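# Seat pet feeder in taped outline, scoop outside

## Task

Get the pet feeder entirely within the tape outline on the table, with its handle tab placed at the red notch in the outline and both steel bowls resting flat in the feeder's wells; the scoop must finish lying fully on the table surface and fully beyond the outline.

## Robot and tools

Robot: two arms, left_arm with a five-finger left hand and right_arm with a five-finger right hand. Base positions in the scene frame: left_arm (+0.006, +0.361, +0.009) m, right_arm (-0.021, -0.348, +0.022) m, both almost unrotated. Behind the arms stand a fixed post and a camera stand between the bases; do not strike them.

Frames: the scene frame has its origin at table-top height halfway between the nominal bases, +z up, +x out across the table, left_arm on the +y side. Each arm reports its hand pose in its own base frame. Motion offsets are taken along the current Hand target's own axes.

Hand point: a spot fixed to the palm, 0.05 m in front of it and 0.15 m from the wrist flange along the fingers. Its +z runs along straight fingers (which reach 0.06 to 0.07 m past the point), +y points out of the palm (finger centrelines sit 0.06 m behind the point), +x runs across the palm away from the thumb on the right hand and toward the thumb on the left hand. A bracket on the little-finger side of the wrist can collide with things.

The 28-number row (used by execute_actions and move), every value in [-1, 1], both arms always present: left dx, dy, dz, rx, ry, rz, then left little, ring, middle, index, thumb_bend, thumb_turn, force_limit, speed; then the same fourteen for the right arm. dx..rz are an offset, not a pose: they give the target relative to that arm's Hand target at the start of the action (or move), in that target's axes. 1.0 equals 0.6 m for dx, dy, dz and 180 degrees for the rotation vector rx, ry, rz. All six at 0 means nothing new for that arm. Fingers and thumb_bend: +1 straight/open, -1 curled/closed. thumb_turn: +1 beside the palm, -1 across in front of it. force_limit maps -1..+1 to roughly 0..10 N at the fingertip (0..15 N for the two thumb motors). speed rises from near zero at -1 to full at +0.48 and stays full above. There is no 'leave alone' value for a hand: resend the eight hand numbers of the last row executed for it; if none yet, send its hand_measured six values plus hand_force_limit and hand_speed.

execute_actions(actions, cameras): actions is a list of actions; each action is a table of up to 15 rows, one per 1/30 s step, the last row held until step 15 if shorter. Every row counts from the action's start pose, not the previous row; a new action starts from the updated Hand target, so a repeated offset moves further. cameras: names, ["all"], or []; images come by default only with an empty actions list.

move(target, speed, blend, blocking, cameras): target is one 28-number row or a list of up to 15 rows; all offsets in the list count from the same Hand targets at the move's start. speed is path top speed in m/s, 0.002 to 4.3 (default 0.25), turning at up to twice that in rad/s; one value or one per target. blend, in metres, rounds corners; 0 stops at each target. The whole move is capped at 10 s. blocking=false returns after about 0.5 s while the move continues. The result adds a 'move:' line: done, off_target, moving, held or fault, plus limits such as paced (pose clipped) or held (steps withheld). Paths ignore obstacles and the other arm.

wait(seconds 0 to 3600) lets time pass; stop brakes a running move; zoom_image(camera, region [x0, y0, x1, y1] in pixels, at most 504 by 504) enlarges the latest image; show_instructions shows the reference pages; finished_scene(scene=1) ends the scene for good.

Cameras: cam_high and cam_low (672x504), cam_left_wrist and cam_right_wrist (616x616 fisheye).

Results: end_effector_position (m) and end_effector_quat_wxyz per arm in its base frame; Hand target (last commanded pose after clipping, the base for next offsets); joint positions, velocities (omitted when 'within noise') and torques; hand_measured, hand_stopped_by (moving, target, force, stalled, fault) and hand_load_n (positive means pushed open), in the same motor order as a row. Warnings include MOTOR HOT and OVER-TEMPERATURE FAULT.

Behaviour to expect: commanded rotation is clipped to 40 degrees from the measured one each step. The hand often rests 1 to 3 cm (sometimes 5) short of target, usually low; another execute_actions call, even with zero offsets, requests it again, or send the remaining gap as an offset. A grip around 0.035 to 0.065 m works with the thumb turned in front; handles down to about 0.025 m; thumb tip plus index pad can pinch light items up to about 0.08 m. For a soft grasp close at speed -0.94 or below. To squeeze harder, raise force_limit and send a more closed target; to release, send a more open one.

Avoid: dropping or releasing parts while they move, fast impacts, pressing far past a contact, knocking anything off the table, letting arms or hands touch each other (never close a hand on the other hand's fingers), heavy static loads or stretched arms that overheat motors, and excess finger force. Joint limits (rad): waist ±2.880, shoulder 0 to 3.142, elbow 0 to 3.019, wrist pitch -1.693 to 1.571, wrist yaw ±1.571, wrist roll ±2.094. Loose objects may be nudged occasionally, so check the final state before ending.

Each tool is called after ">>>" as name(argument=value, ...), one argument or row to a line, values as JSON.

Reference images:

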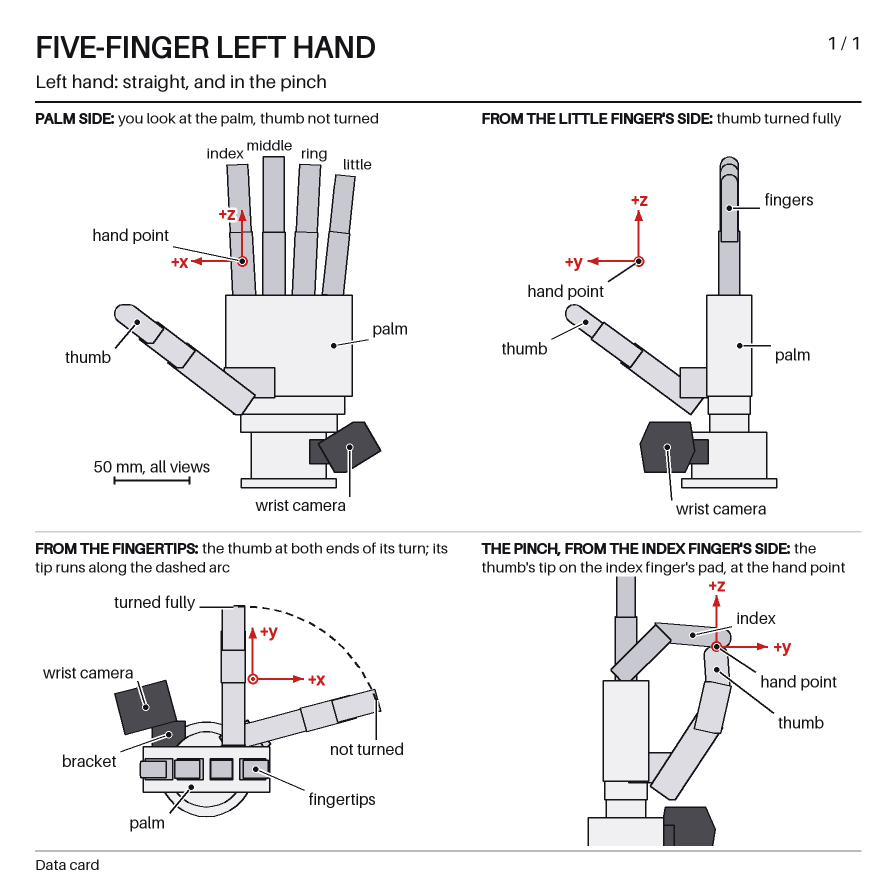

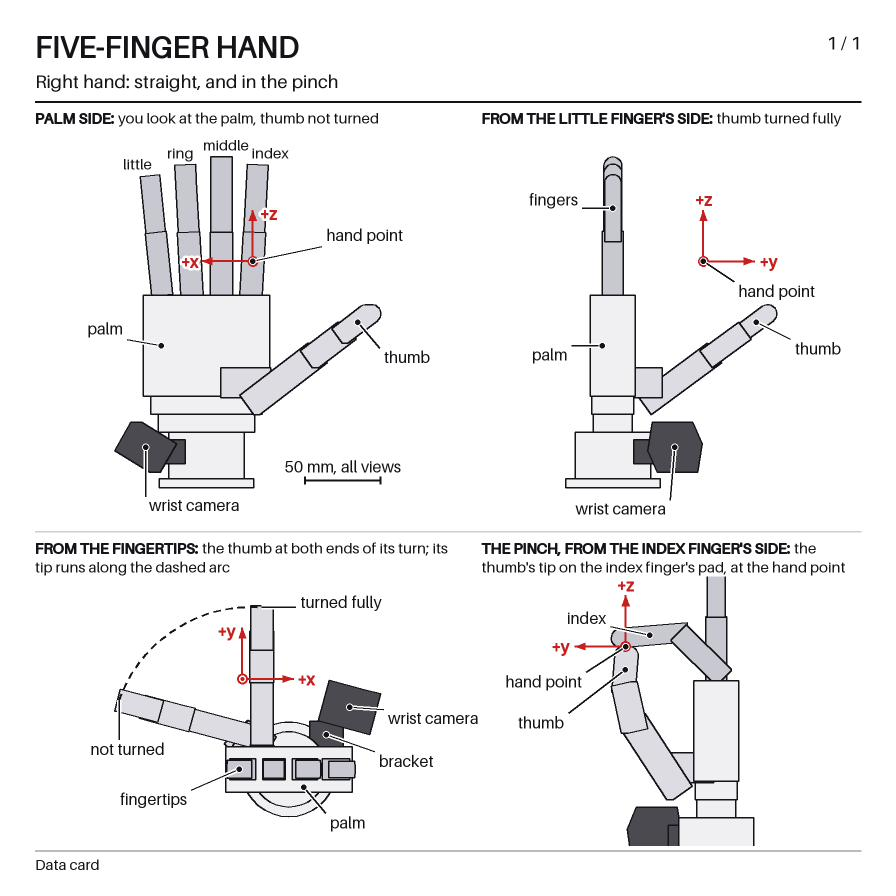

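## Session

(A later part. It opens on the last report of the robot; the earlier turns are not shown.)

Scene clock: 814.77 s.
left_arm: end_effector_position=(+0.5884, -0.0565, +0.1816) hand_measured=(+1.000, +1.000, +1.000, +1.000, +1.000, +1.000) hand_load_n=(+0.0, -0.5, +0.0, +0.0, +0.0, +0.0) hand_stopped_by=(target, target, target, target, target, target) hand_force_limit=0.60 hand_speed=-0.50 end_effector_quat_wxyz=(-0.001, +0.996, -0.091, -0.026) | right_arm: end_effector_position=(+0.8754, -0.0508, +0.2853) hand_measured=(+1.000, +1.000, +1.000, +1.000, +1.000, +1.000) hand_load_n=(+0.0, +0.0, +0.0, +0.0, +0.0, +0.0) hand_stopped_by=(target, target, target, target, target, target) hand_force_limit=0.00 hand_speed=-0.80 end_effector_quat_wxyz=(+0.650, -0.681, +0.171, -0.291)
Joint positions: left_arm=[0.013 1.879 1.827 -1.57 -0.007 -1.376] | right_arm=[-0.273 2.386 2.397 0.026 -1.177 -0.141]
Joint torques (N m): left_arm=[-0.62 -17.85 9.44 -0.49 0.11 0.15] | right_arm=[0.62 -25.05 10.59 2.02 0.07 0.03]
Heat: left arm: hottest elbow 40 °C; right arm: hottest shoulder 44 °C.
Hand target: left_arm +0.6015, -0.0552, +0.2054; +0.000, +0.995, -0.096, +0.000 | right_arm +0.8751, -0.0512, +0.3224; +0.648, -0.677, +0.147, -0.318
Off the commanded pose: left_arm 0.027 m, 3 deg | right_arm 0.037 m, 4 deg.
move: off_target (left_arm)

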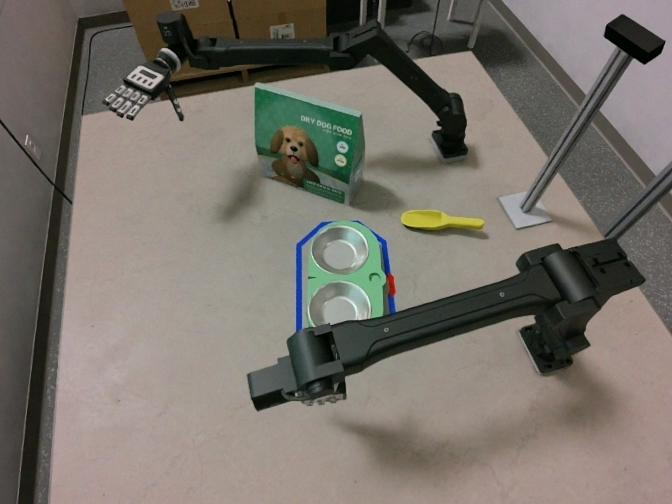

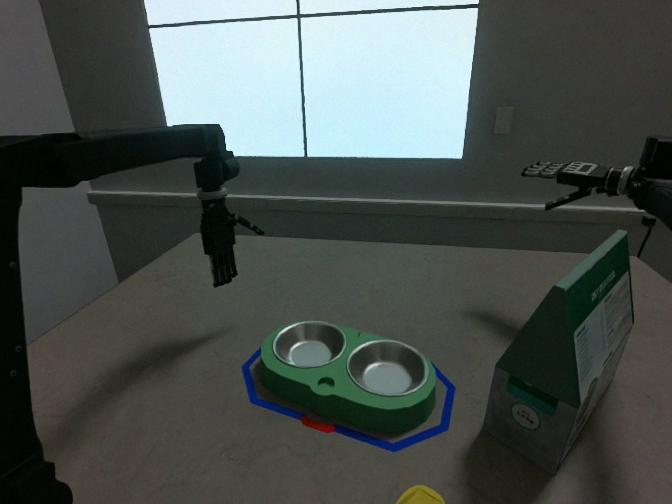

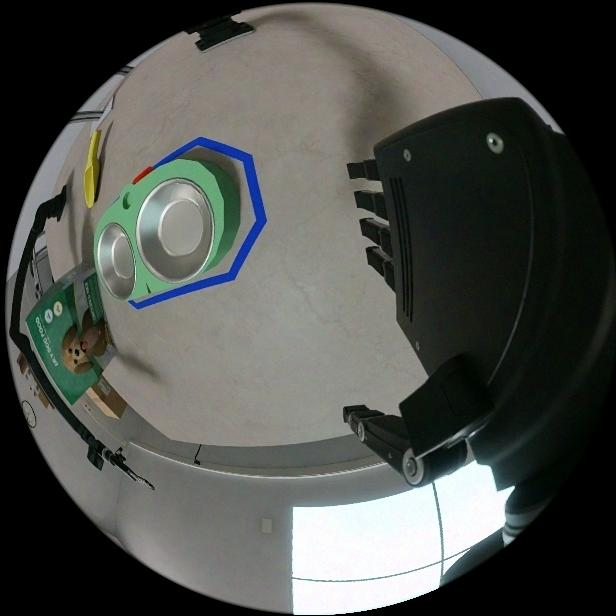

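>>> move(
  target=[
    [-0.5367,0.4917,0,0,0,0.5,1,1,1,1,1,1,0.6,-0.5,0,0,0,0,0,0,1,1,1,1,1,1,0,-0.8],
    [-0.5367,0.4917,0.1957,0,0,0.5,1,1,1,1,1,1,0.6,-0.5,0,0,0,0,0,0,1,1,1,1,1,1,0,-0.8],
  ],
  speed=[0.3,0.12],
  blend=[0.02,0],
  cameras=["cam_high","cam_low", "cam_left_wrist"],
)

>>> zoom_image(
  camera="cam_high",
  region=[280, 205, 450, 375],
)

Scene clock: 844.03 s.
left_arm: end_effector_position=(+0.2220, -0.2745, +0.0820) hand_measured=(+1.000, +1.000, +1.000, +1.000, +1.000, +1.000) hand_load_n=(+0.0, +0.0, +0.0, +0.0, +0.0, +0.0) hand_stopped_by=(target, target, target, target, target, target) hand_force_limit=0.60 hand_speed=-0.50 end_effector_quat_wxyz=(+0.000, -0.643, +0.766, +0.021) | right_arm: end_effector_position=(+0.8754, -0.0508, +0.2853) hand_measured=(+1.000, +1.000, +1.000, +1.000, +1.000, +1.000) hand_load_n=(-0.5, +0.0, +0.0, +0.0, +0.0, +0.0) hand_stopped_by=(target, target, target, target, target, target) hand_force_limit=0.00 hand_speed=-0.80 end_effector_quat_wxyz=(+0.650, -0.681, +0.171, -0.291)
Joint positions: left_arm=[-0.728 1.467 1.019 -1.164 -0.005 -0.553] | right_arm=[-0.273 2.386 2.397 0.026 -1.177 -0.141]
Joint torques (N m): left_arm=[-0.85 -11.16 6.28 0.73 0.07 0.16] | right_arm=[0.62 -25.05 10.59 2 0.07 0.03]
Heat: left arm: hottest elbow 41 °C; right arm: hottest shoulder 45 °C.
Hand target: left_arm +0.2289, -0.2832, +0.0880; +0.000, -0.636, +0.772, +0.000 | right_arm +0.8751, -0.0512, +0.3224; +0.648, -0.677, +0.147, -0.318
Off the commanded pose: left_arm 0.013 m, 3 deg | right_arm 0.037 m, 4 deg.
move: off_target (left_arm)

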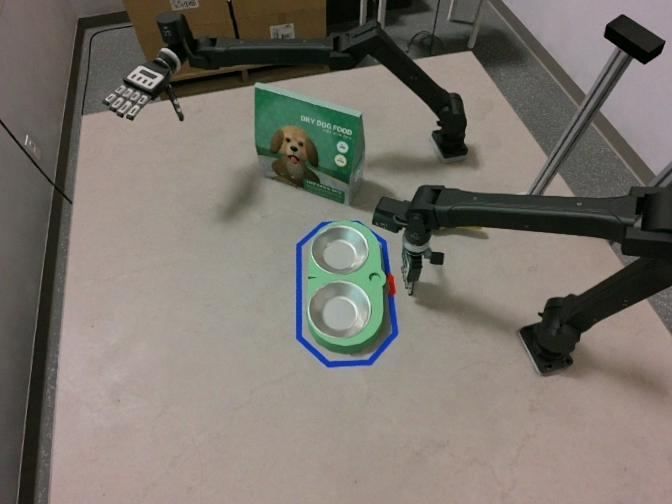

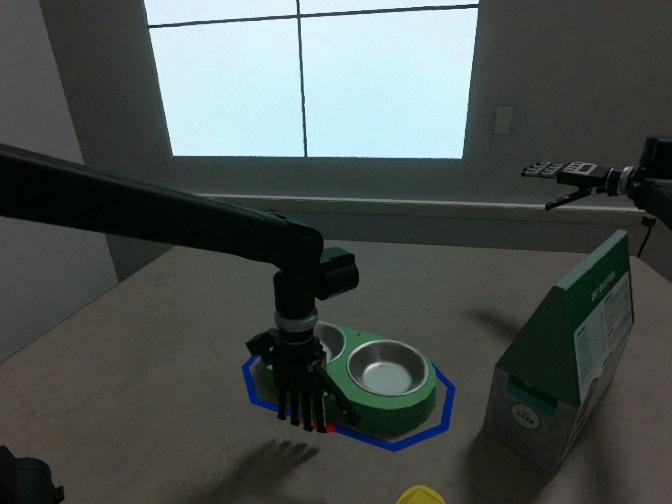

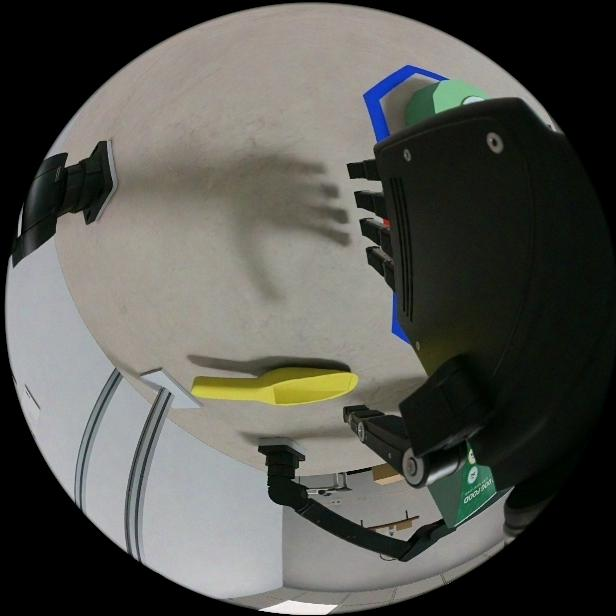

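Scaled by 2.965.

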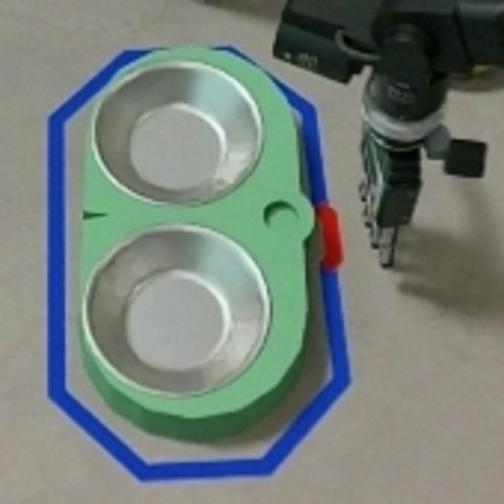

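>>> move(
  target=[
    [0.033,-0.006,0.005,0,0,0,1,1,1,1,1,1,0.6,-0.5,0,0,0,0,0,0,1,1,1,1,1,1,0,-0.8],
    [0.033,-0.098,0.008,0,0,0,1,1,1,1,1,1,0.6,-0.5,0,0,0,0,0,0,1,1,1,1,1,1,0,-0.8],
  ],
  speed=[0.1,0.05],
  cameras=["cam_high","cam_low", "cam_left_wrist"],
)

>>> zoom_image(
  camera="cam_high",
  region=[280, 205, 450, 375],
)

Scene clock: 855.80 s.
left_arm: end_effector_position=(+0.2648, -0.3003, +0.0679) hand_measured=(+1.000, +1.000, +1.000, +1.000, +1.000, +1.000) hand_load_n=(+0.0, +0.0, +0.0, +0.0, +0.0, +0.0) hand_stopped_by=(target, target, target, target, target, target) hand_force_limit=0.60 hand_speed=-0.50 end_effector_quat_wxyz=(-0.001, -0.639, +0.769, +0.028) | right_arm: end_effector_position=(+0.8754, -0.0508, +0.2853) hand_measured=(+1.000, +1.000, +1.000, +1.000, +1.000, +1.000) hand_load_n=(+0.0, +0.0, +0.0, +0.0, +0.0, +0.0) hand_stopped_by=(target, target, target, target, target, target) hand_force_limit=0.00 hand_speed=-0.80 end_effector_quat_wxyz=(+0.650, -0.681, +0.171, -0.291)
Joint positions: left_arm=[-0.708 1.616 1.149 -1.159 -0.007 -0.524] | right_arm=[-0.273 2.386 2.397 0.026 -1.177 -0.141]
Joint torques (N m): left_arm=[-0.5 -12.1 8.62 0.06 0.02 0.18] | right_arm=[0.62 -25.05 10.59 2 0.06 0.03]
Heat: left arm: hottest elbow 41 °C; right arm: hottest shoulder 45 °C.
Hand target: left_arm +0.2829, -0.3138, +0.0832; +0.000, -0.636, +0.772, +0.000 | right_arm +0.8751, -0.0512, +0.3224; +0.648, -0.677, +0.147, -0.318
Off the commanded pose: left_arm 0.027 m, 3 deg | right_arm 0.037 m, 4 deg.
move: off_target (left_arm)

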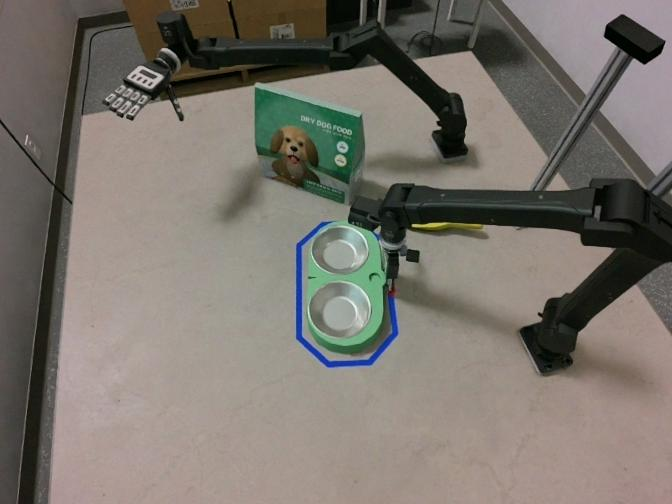

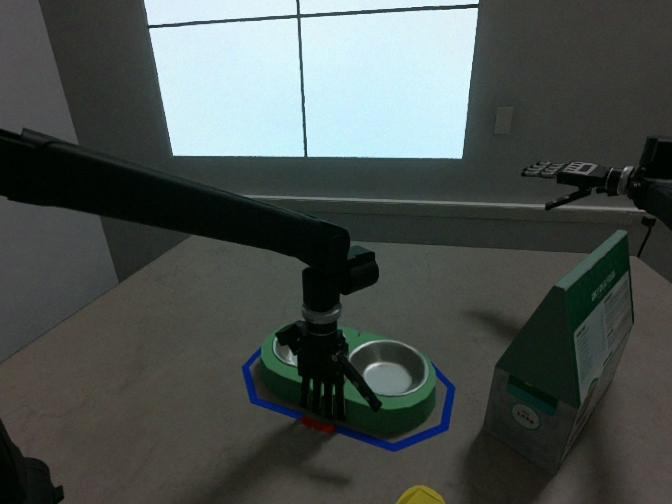

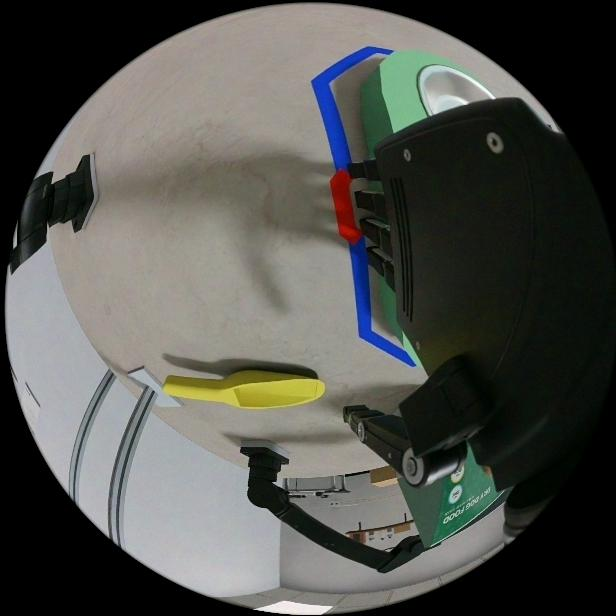

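Scaled by 2.965.

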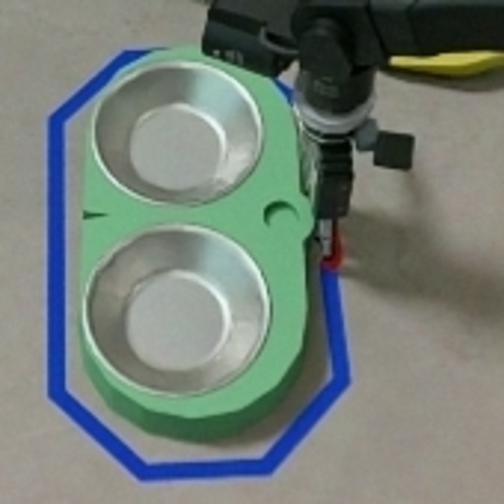

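>>> move(
  target=[0,-0.025,0,0,0,0,1,1,1,1,1,1,0.6,-0.5,0,0,0,0,0,0,1,1,1,1,1,1,0,-0.8],
  speed=0.05,
  cameras=["cam_high","cam_low"],
)

>>> zoom_image(
  camera="cam_high",
  region=[280, 205, 450, 375],
)

Scene clock: 861.03 s.
left_arm: end_effector_position=(+0.2740, -0.3094, +0.0671) hand_measured=(+1.000, +1.000, +1.000, +1.000, +1.000, +1.000) hand_load_n=(+0.0, -0.5, +0.0, +0.0, +0.0, +0.0) hand_stopped_by=(target, target, target, target, target, target) hand_force_limit=0.60 hand_speed=-0.50 end_effector_quat_wxyz=(-0.006, -0.634, +0.773, +0.024) | right_arm: end_effector_position=(+0.8754, -0.0508, +0.2853) hand_measured=(+1.000, +1.000, +1.000, +1.000, +1.000, +1.000) hand_load_n=(+0.0, +0.0, +0.0, +0.0, +0.0, -0.5) hand_stopped_by=(target, target, target, target, target, target) hand_force_limit=0.00 hand_speed=-0.80 end_effector_quat_wxyz=(+0.650, -0.681, +0.171, -0.291)
Joint positions: left_arm=[-0.706 1.646 1.185 -1.159 0.004 -0.51] | right_arm=[-0.273 2.386 2.397 0.026 -1.177 -0.141]
Joint torques (N m): left_arm=[-0.56 -12.63 8.77 -0.2 0.04 0.17] | right_arm=[0.67 -25.05 10.62 1.99 0.07 0.03]
Heat: left arm: hottest elbow 41 °C; right arm: hottest shoulder 45 °C.
Hand target: left_arm +0.2976, -0.3167, +0.0832; +0.000, -0.636, +0.772, +0.000 | right_arm +0.8751, -0.0512, +0.3224; +0.648, -0.677, +0.147, -0.318
Off the commanded pose: left_arm 0.030 m, 3 deg | right_arm 0.037 m, 4 deg.
move: off_target (left_arm)

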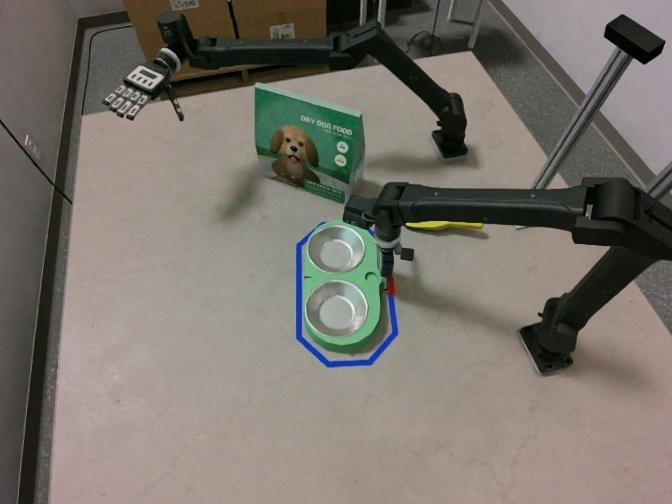

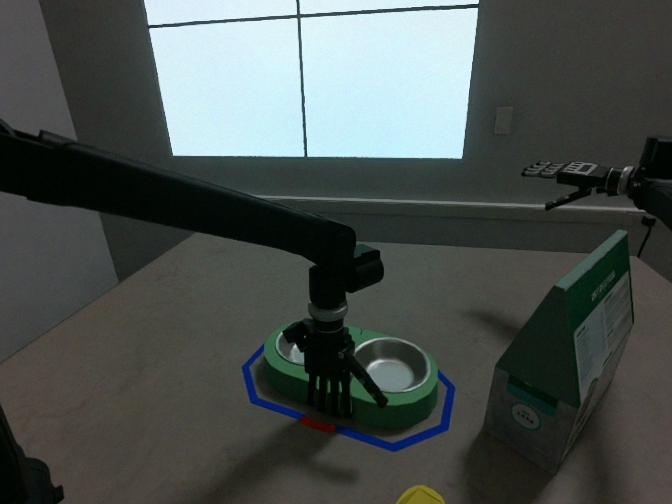

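Scaled by 2.965.

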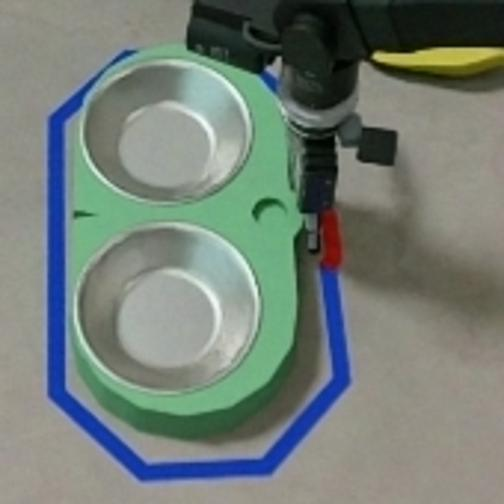

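>>> move(
  target=[
    [0,0.07,0,0,0,0,1,1,1,1,1,1,0.6,-0.5,0,0,0,0,0,0,1,1,1,1,1,1,0,-0.8],
    [0,0.08,-0.195,0,0,0,1,1,1,1,1,1,0.6,-0.5,0,0,0,0,0,0,1,1,1,1,1,1,0,-0.8],
    [-0.028,-0.428,-0.195,0,0,0,1,1,1,1,1,1,0.6,-0.5,0,0,0,0,0,0,1,1,1,1,1,1,0,-0.8],
    [-0.028,-0.428,-0.11,0,0,0,1,1,1,1,1,1,0.6,-0.5,0,0,0,0,0,0,1,1,1,1,1,1,0,-0.8],
  ],
  speed=[0.1,0.2,0.25,0.15],
  blend=[0.01,0.03,0.02,0],
  cameras=["cam_high","cam_low","cam_left_wrist"],
)

>>> zoom_image(
  camera="cam_left_wrist",
  region=[120, 100, 400, 380],
)

>>> zoom_image(
  camera="cam_low",
  region=[220, 290, 480, 490],
)

Scene clock: 877.00 s.
left_arm: end_effector_position=(+0.5419, -0.3486, +0.1268) hand_measured=(+1.000, +1.000, +1.000, +1.000, +1.000, +1.000) hand_load_n=(+0.0, +0.0, +0.0, +0.0, +0.0, -0.5) hand_stopped_by=(target, target, target, target, target, target) hand_force_limit=0.60 hand_speed=-0.50 end_effector_quat_wxyz=(-0.009, -0.638, +0.769, +0.028) | right_arm: end_effector_position=(+0.8754, -0.0508, +0.2853) hand_measured=(+1.000, +1.000, +1.000, +1.000, +1.000, +1.000) hand_load_n=(+0.0, +0.0, -0.5, +0.0, +0.0, +0.0) hand_stopped_by=(target, target, target, target, target, target) hand_force_limit=0.00 hand_speed=-0.80 end_effector_quat_wxyz=(+0.650, -0.681, +0.171, -0.291)
Joint positions: left_arm=[-0.498 2.301 2.366 -1.695 -0.004 -0.313] | right_arm=[-0.273 2.386 2.397 0.026 -1.177 -0.141]
Joint torques (N m): left_arm=[-0.44 -23.18 8.24 0.18 -0.05 0.13] | right_arm=[0.62 -25.05 10.59 2 0.07 0.03]
Heat: left arm: hottest elbow 43 °C; right arm: hottest shoulder 45 °C.
Hand target: left_arm +0.5528, -0.3494, +0.1493; +0.000, -0.636, +0.772, +0.000 | right_arm +0.8751, -0.0512, +0.3224; +0.648, -0.677, +0.147, -0.318
Off the commanded pose: left_arm 0.025 m, 3 deg | right_arm 0.037 m, 4 deg.
move: off_target (left_arm)

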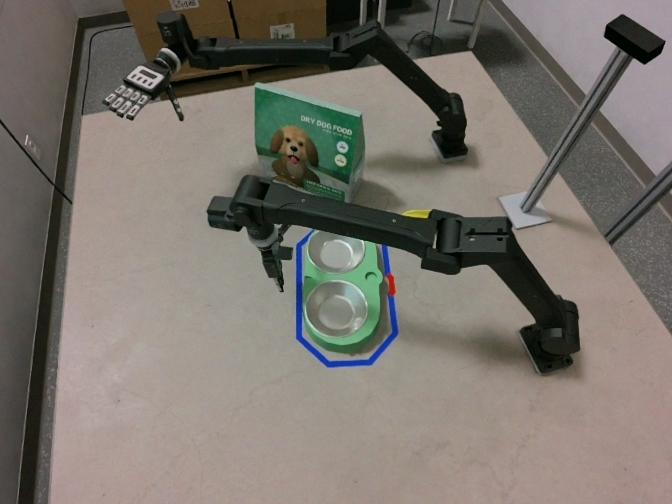

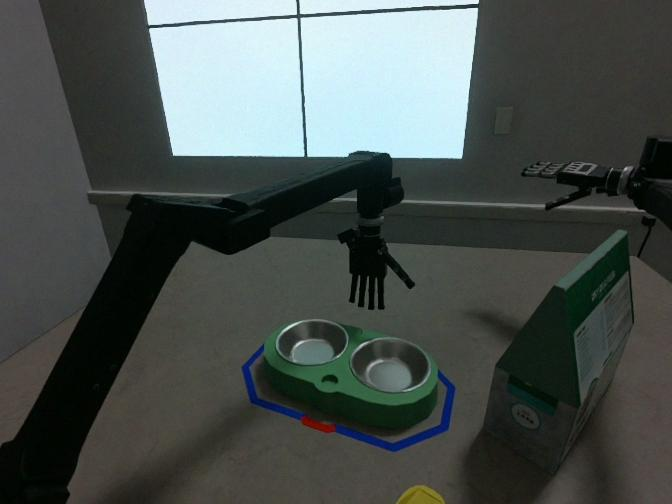

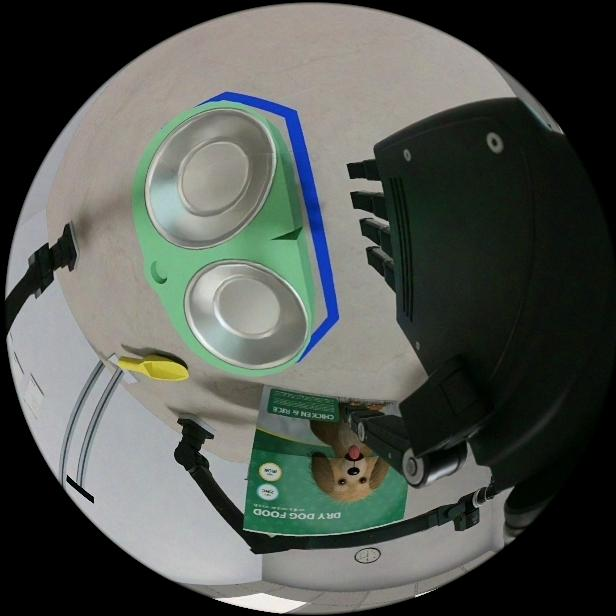

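Scaled by 1.800 from the camera's image (finer frame: 880x880).

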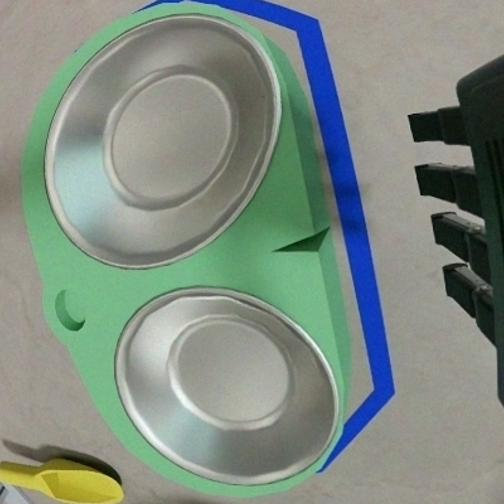

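Scaled by 1.938.

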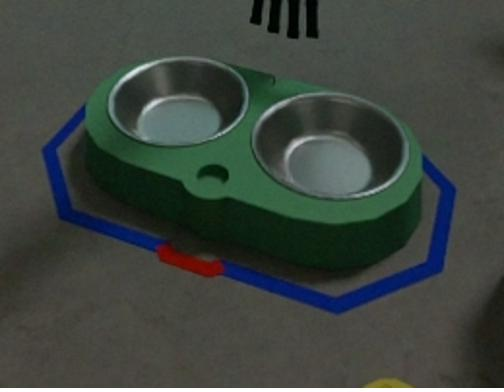

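>>> move(
  target=[
    [-0.1,0,0.105,0,0,0,1,1,1,1,1,1,0.6,-0.5,0,0,0,0,0,0,1,1,1,1,1,1,0,-0.8],
    [-0.1,0.075,0.105,0,0,0,1,1,1,1,1,1,0.6,-0.5,0,0,0,0,0,0,1,1,1,1,1,1,0,-0.8],
  ],
  speed=[0.12,0.06],
  cameras=["cam_high","cam_low","cam_left_wrist"],
)

>>> zoom_image(
  camera="cam_left_wrist",
  region=[120, 100, 400, 380],
)

>>> zoom_image(
  camera="cam_high",
  region=[280, 205, 450, 375],
)

Scene clock: 890.80 s.
left_arm: end_effector_position=(+0.5136, -0.2702, +0.0643) hand_measured=(+1.000, +1.000, +1.000, +1.000, +1.000, +1.000) hand_load_n=(+0.5, +0.0, +0.0, +0.0, +0.0, +0.0) hand_stopped_by=(target, target, target, target, target, target) hand_force_limit=0.60 hand_speed=-0.50 end_effector_quat_wxyz=(-0.012, -0.640, +0.768, +0.031) | right_arm: end_effector_position=(+0.8754, -0.0508, +0.2853) hand_measured=(+1.000, +1.000, +1.000, +1.000, +1.000, +1.000) hand_load_n=(+0.0, +0.0, +0.0, +0.0, +0.0, -0.5) hand_stopped_by=(target, target, target, target, target, target) hand_force_limit=0.00 hand_speed=-0.80 end_effector_quat_wxyz=(+0.650, -0.681, +0.171, -0.291)
Joint positions: left_arm=[-0.41 2.117 1.879 -1.399 -0.007 -0.23] | right_arm=[-0.273 2.386 2.397 0.026 -1.177 -0.141]
Joint torques (N m): left_arm=[-2.02 -23.47 6.39 0.72 0.12 -0.02] | right_arm=[0.62 -25.11 10.59 2 0.07 0.03]
Heat: left arm: hottest elbow 41 °C; right arm: hottest shoulder 45 °C.
Hand target: left_arm +0.5202, -0.2819, +0.0862; +0.000, -0.636, +0.772, +0.000 | right_arm +0.8751, -0.0512, +0.3224; +0.648, -0.677, +0.147, -0.318
Off the commanded pose: left_arm 0.026 m, 4 deg | right_arm 0.037 m, 4 deg.
move: off_target (left_arm)

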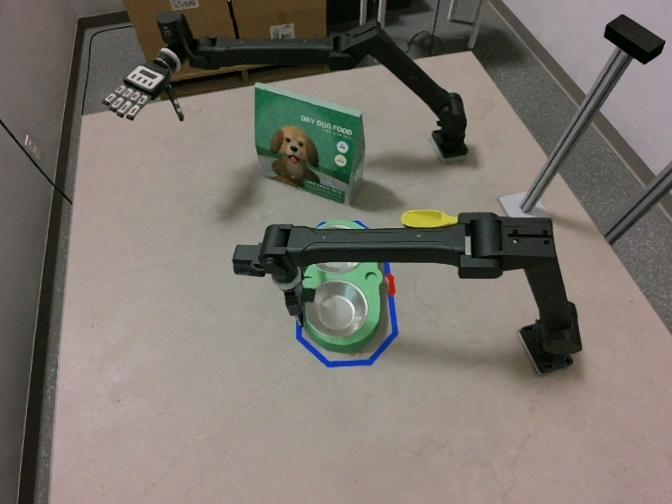

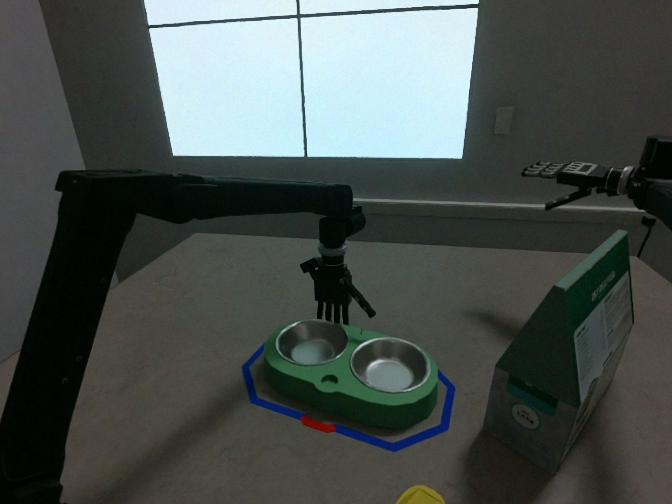

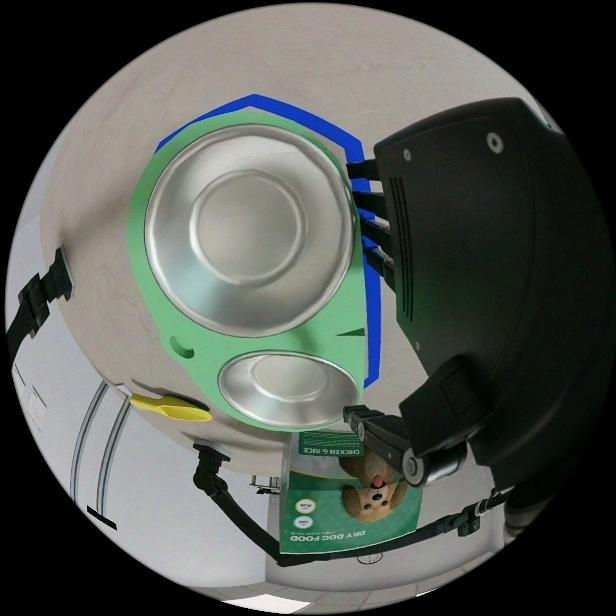

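Scaled by 1.800 from the camera's image (finer frame: 880x880).

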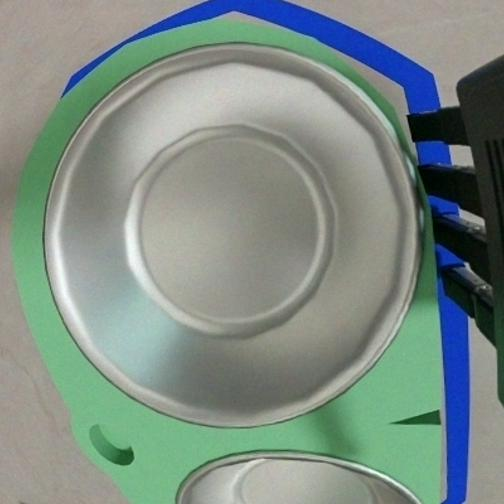

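Scaled by 2.965.

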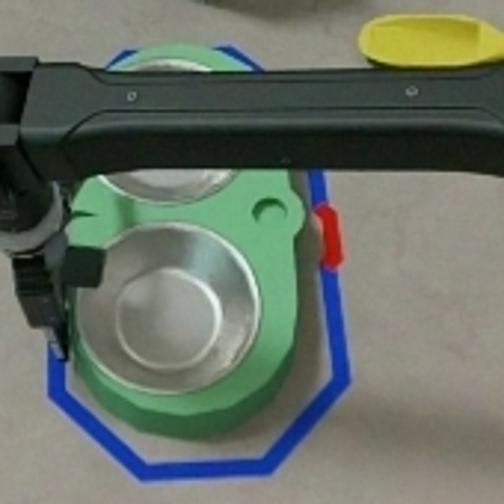

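>>> move(
  target=[0,0.017,0,0,0,0,1,1,1,1,1,1,0.6,-0.5,0,0,0,0,0,0,1,1,1,1,1,1,0,-0.8],
  speed=0.05,
  cameras=["cam_high","cam_low","cam_left_wrist"],
)

>>> zoom_image(
  camera="cam_left_wrist",
  region=[120, 100, 400, 380],
)

>>> zoom_image(
  camera="cam_high",
  region=[280, 205, 450, 375],
)

Scene clock: 897.03 s.
left_arm: end_effector_position=(+0.5085, -0.2680, +0.0639) hand_measured=(+1.000, +1.000, +1.000, +1.000, +1.000, +1.000) hand_load_n=(+0.0, +0.0, +0.0, +0.0, +0.0, +0.0) hand_stopped_by=(target, target, target, target, target, target) hand_force_limit=0.60 hand_speed=-0.50 end_effector_quat_wxyz=(-0.008, -0.640, +0.768, +0.024) | right_arm: end_effector_position=(+0.8754, -0.0508, +0.2853) hand_measured=(+1.000, +1.000, +1.000, +1.000, +1.000, +1.000) hand_load_n=(+0.0, +0.0, -0.5, +0.0, +0.0, +0.0) hand_stopped_by=(target, target, target, target, target, target) hand_force_limit=0.00 hand_speed=-0.80 end_effector_quat_wxyz=(+0.650, -0.681, +0.171, -0.291)
Joint positions: left_arm=[-0.41 2.09 1.835 -1.366 -0.007 -0.23] | right_arm=[-0.273 2.386 2.397 0.026 -1.177 -0.141]
Joint torques (N m): left_arm=[-1.44 -22.48 6.32 0.44 0.11 0] | right_arm=[0.67 -25.05 10.59 1.99 0.07 0.02]
Heat: left arm: hottest elbow 41 °C; right arm: hottest shoulder 45 °C.
Hand target: left_arm +0.5101, -0.2799, +0.0862; +0.000, -0.636, +0.772, +0.000 | right_arm +0.8751, -0.0512, +0.3224; +0.648, -0.677, +0.147, -0.318
Off the commanded pose: left_arm 0.025 m, 3 deg | right_arm 0.037 m, 4 deg.
move: off_target (left_arm)

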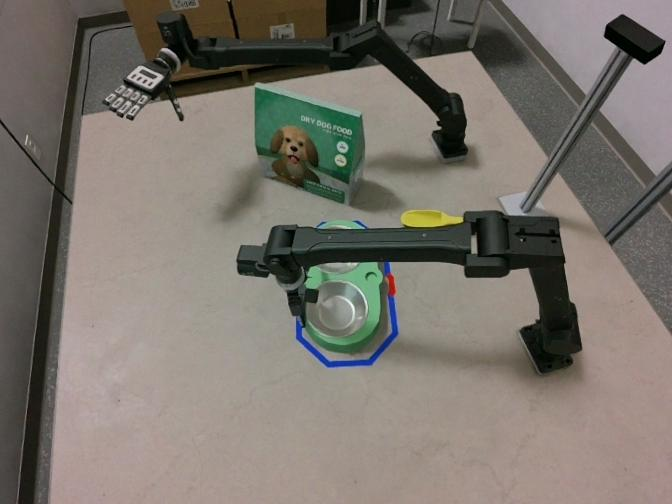

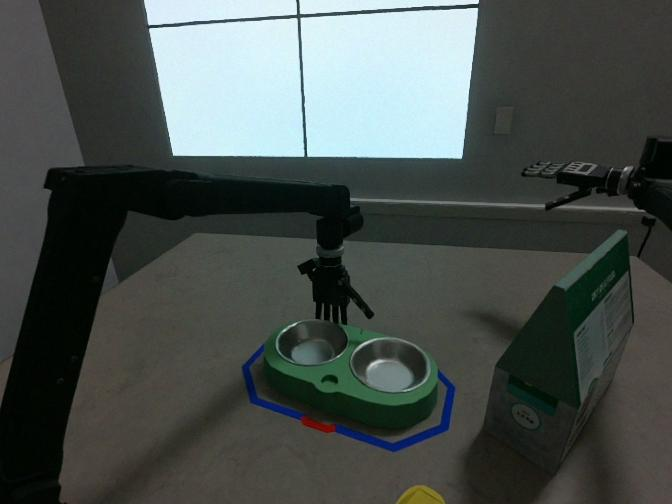

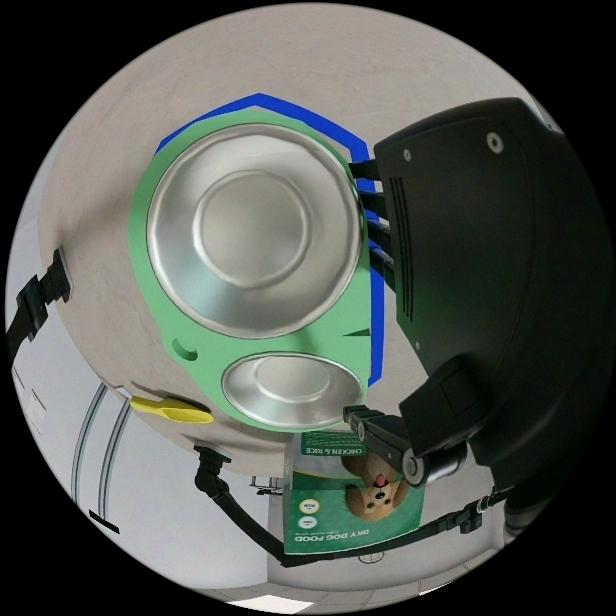

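Scaled by 1.800 from the camera's image (finer frame: 880x880).

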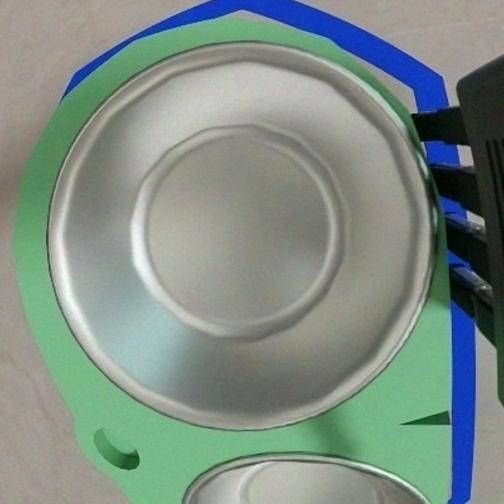

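Scaled by 2.965.

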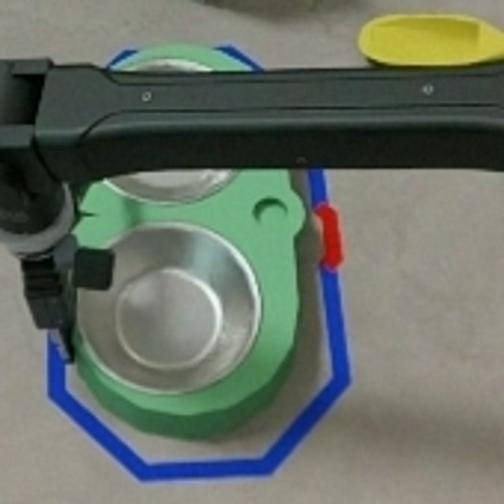

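>>> move(
  target=[0,0.02,0,0,0,0,1,1,1,1,1,1,0.6,-0.5,0,0,0,0,0,0,1,1,1,1,1,1,0,-0.8],
  speed=0.05,
  cameras=["cam_high","cam_low","cam_left_wrist"],
)

>>> zoom_image(
  camera="cam_high",
  region=[280, 205, 450, 375],
)

Scene clock: 904.87 s.
left_arm: end_effector_position=(+0.4980, -0.2634, +0.0652) hand_measured=(+1.000, +1.000, +1.000, +1.000, +1.000, +1.000) hand_load_n=(+0.0, +0.0, +0.0, +0.0, +0.0, +0.0) hand_stopped_by=(target, target, target, target, target, target) hand_force_limit=0.60 hand_speed=-0.50 end_effector_quat_wxyz=(-0.008, -0.640, +0.768, +0.023) | right_arm: end_effector_position=(+0.8754, -0.0508, +0.2853) hand_measured=(+1.000, +1.000, +1.000, +1.000, +1.000, +1.000) hand_load_n=(+0.0, +0.0, +0.0, +0.0, +0.0, +0.0) hand_stopped_by=(target, target, target, target, target, target) hand_force_limit=0.00 hand_speed=-0.80 end_effector_quat_wxyz=(+0.650, -0.681, +0.171, -0.291)
Joint positions: left_arm=[-0.41 2.056 1.783 -1.346 -0.007 -0.23] | right_arm=[-0.273 2.386 2.397 0.026 -1.177 -0.141]
Joint torques (N m): left_arm=[-2.73 -21.54 6.16 0.43 0.11 -0.05] | right_arm=[0.62 -25 10.61 2.02 0.07 0.03]
Heat: left arm: hottest elbow 41 °C; right arm: hottest shoulder 45 °C.
Hand target: left_arm +0.4984, -0.2776, +0.0862; +0.000, -0.636, +0.772, +0.000 | right_arm +0.8751, -0.0512, +0.3224; +0.648, -0.677, +0.147, -0.318
Off the commanded pose: left_arm 0.025 m, 3 deg | right_arm 0.037 m, 4 deg.
move: off_target (left_arm)

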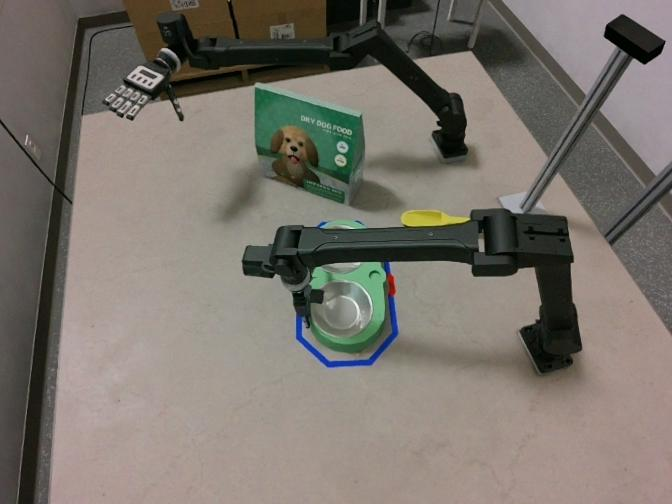

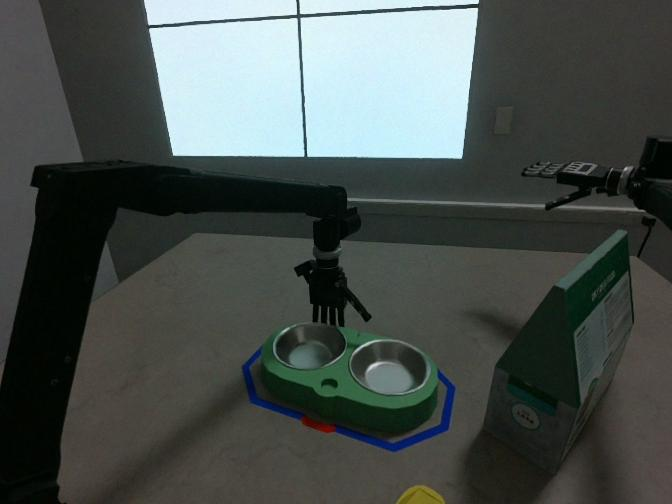

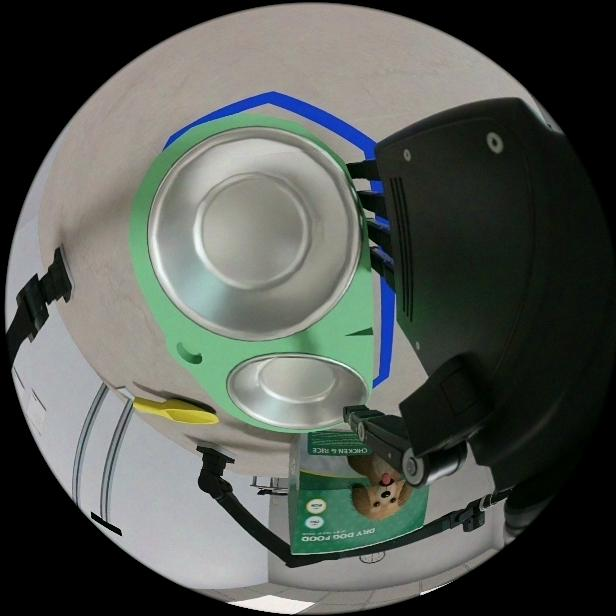

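Scaled by 2.965.

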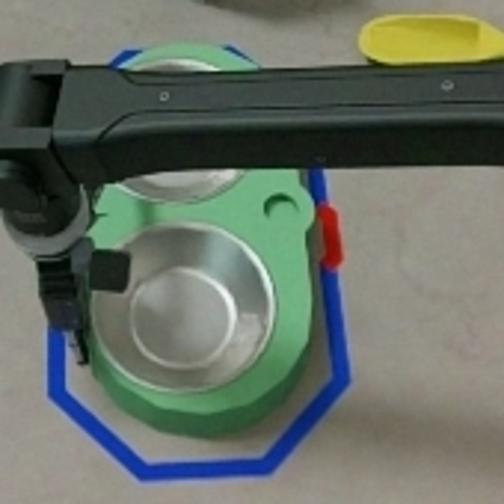

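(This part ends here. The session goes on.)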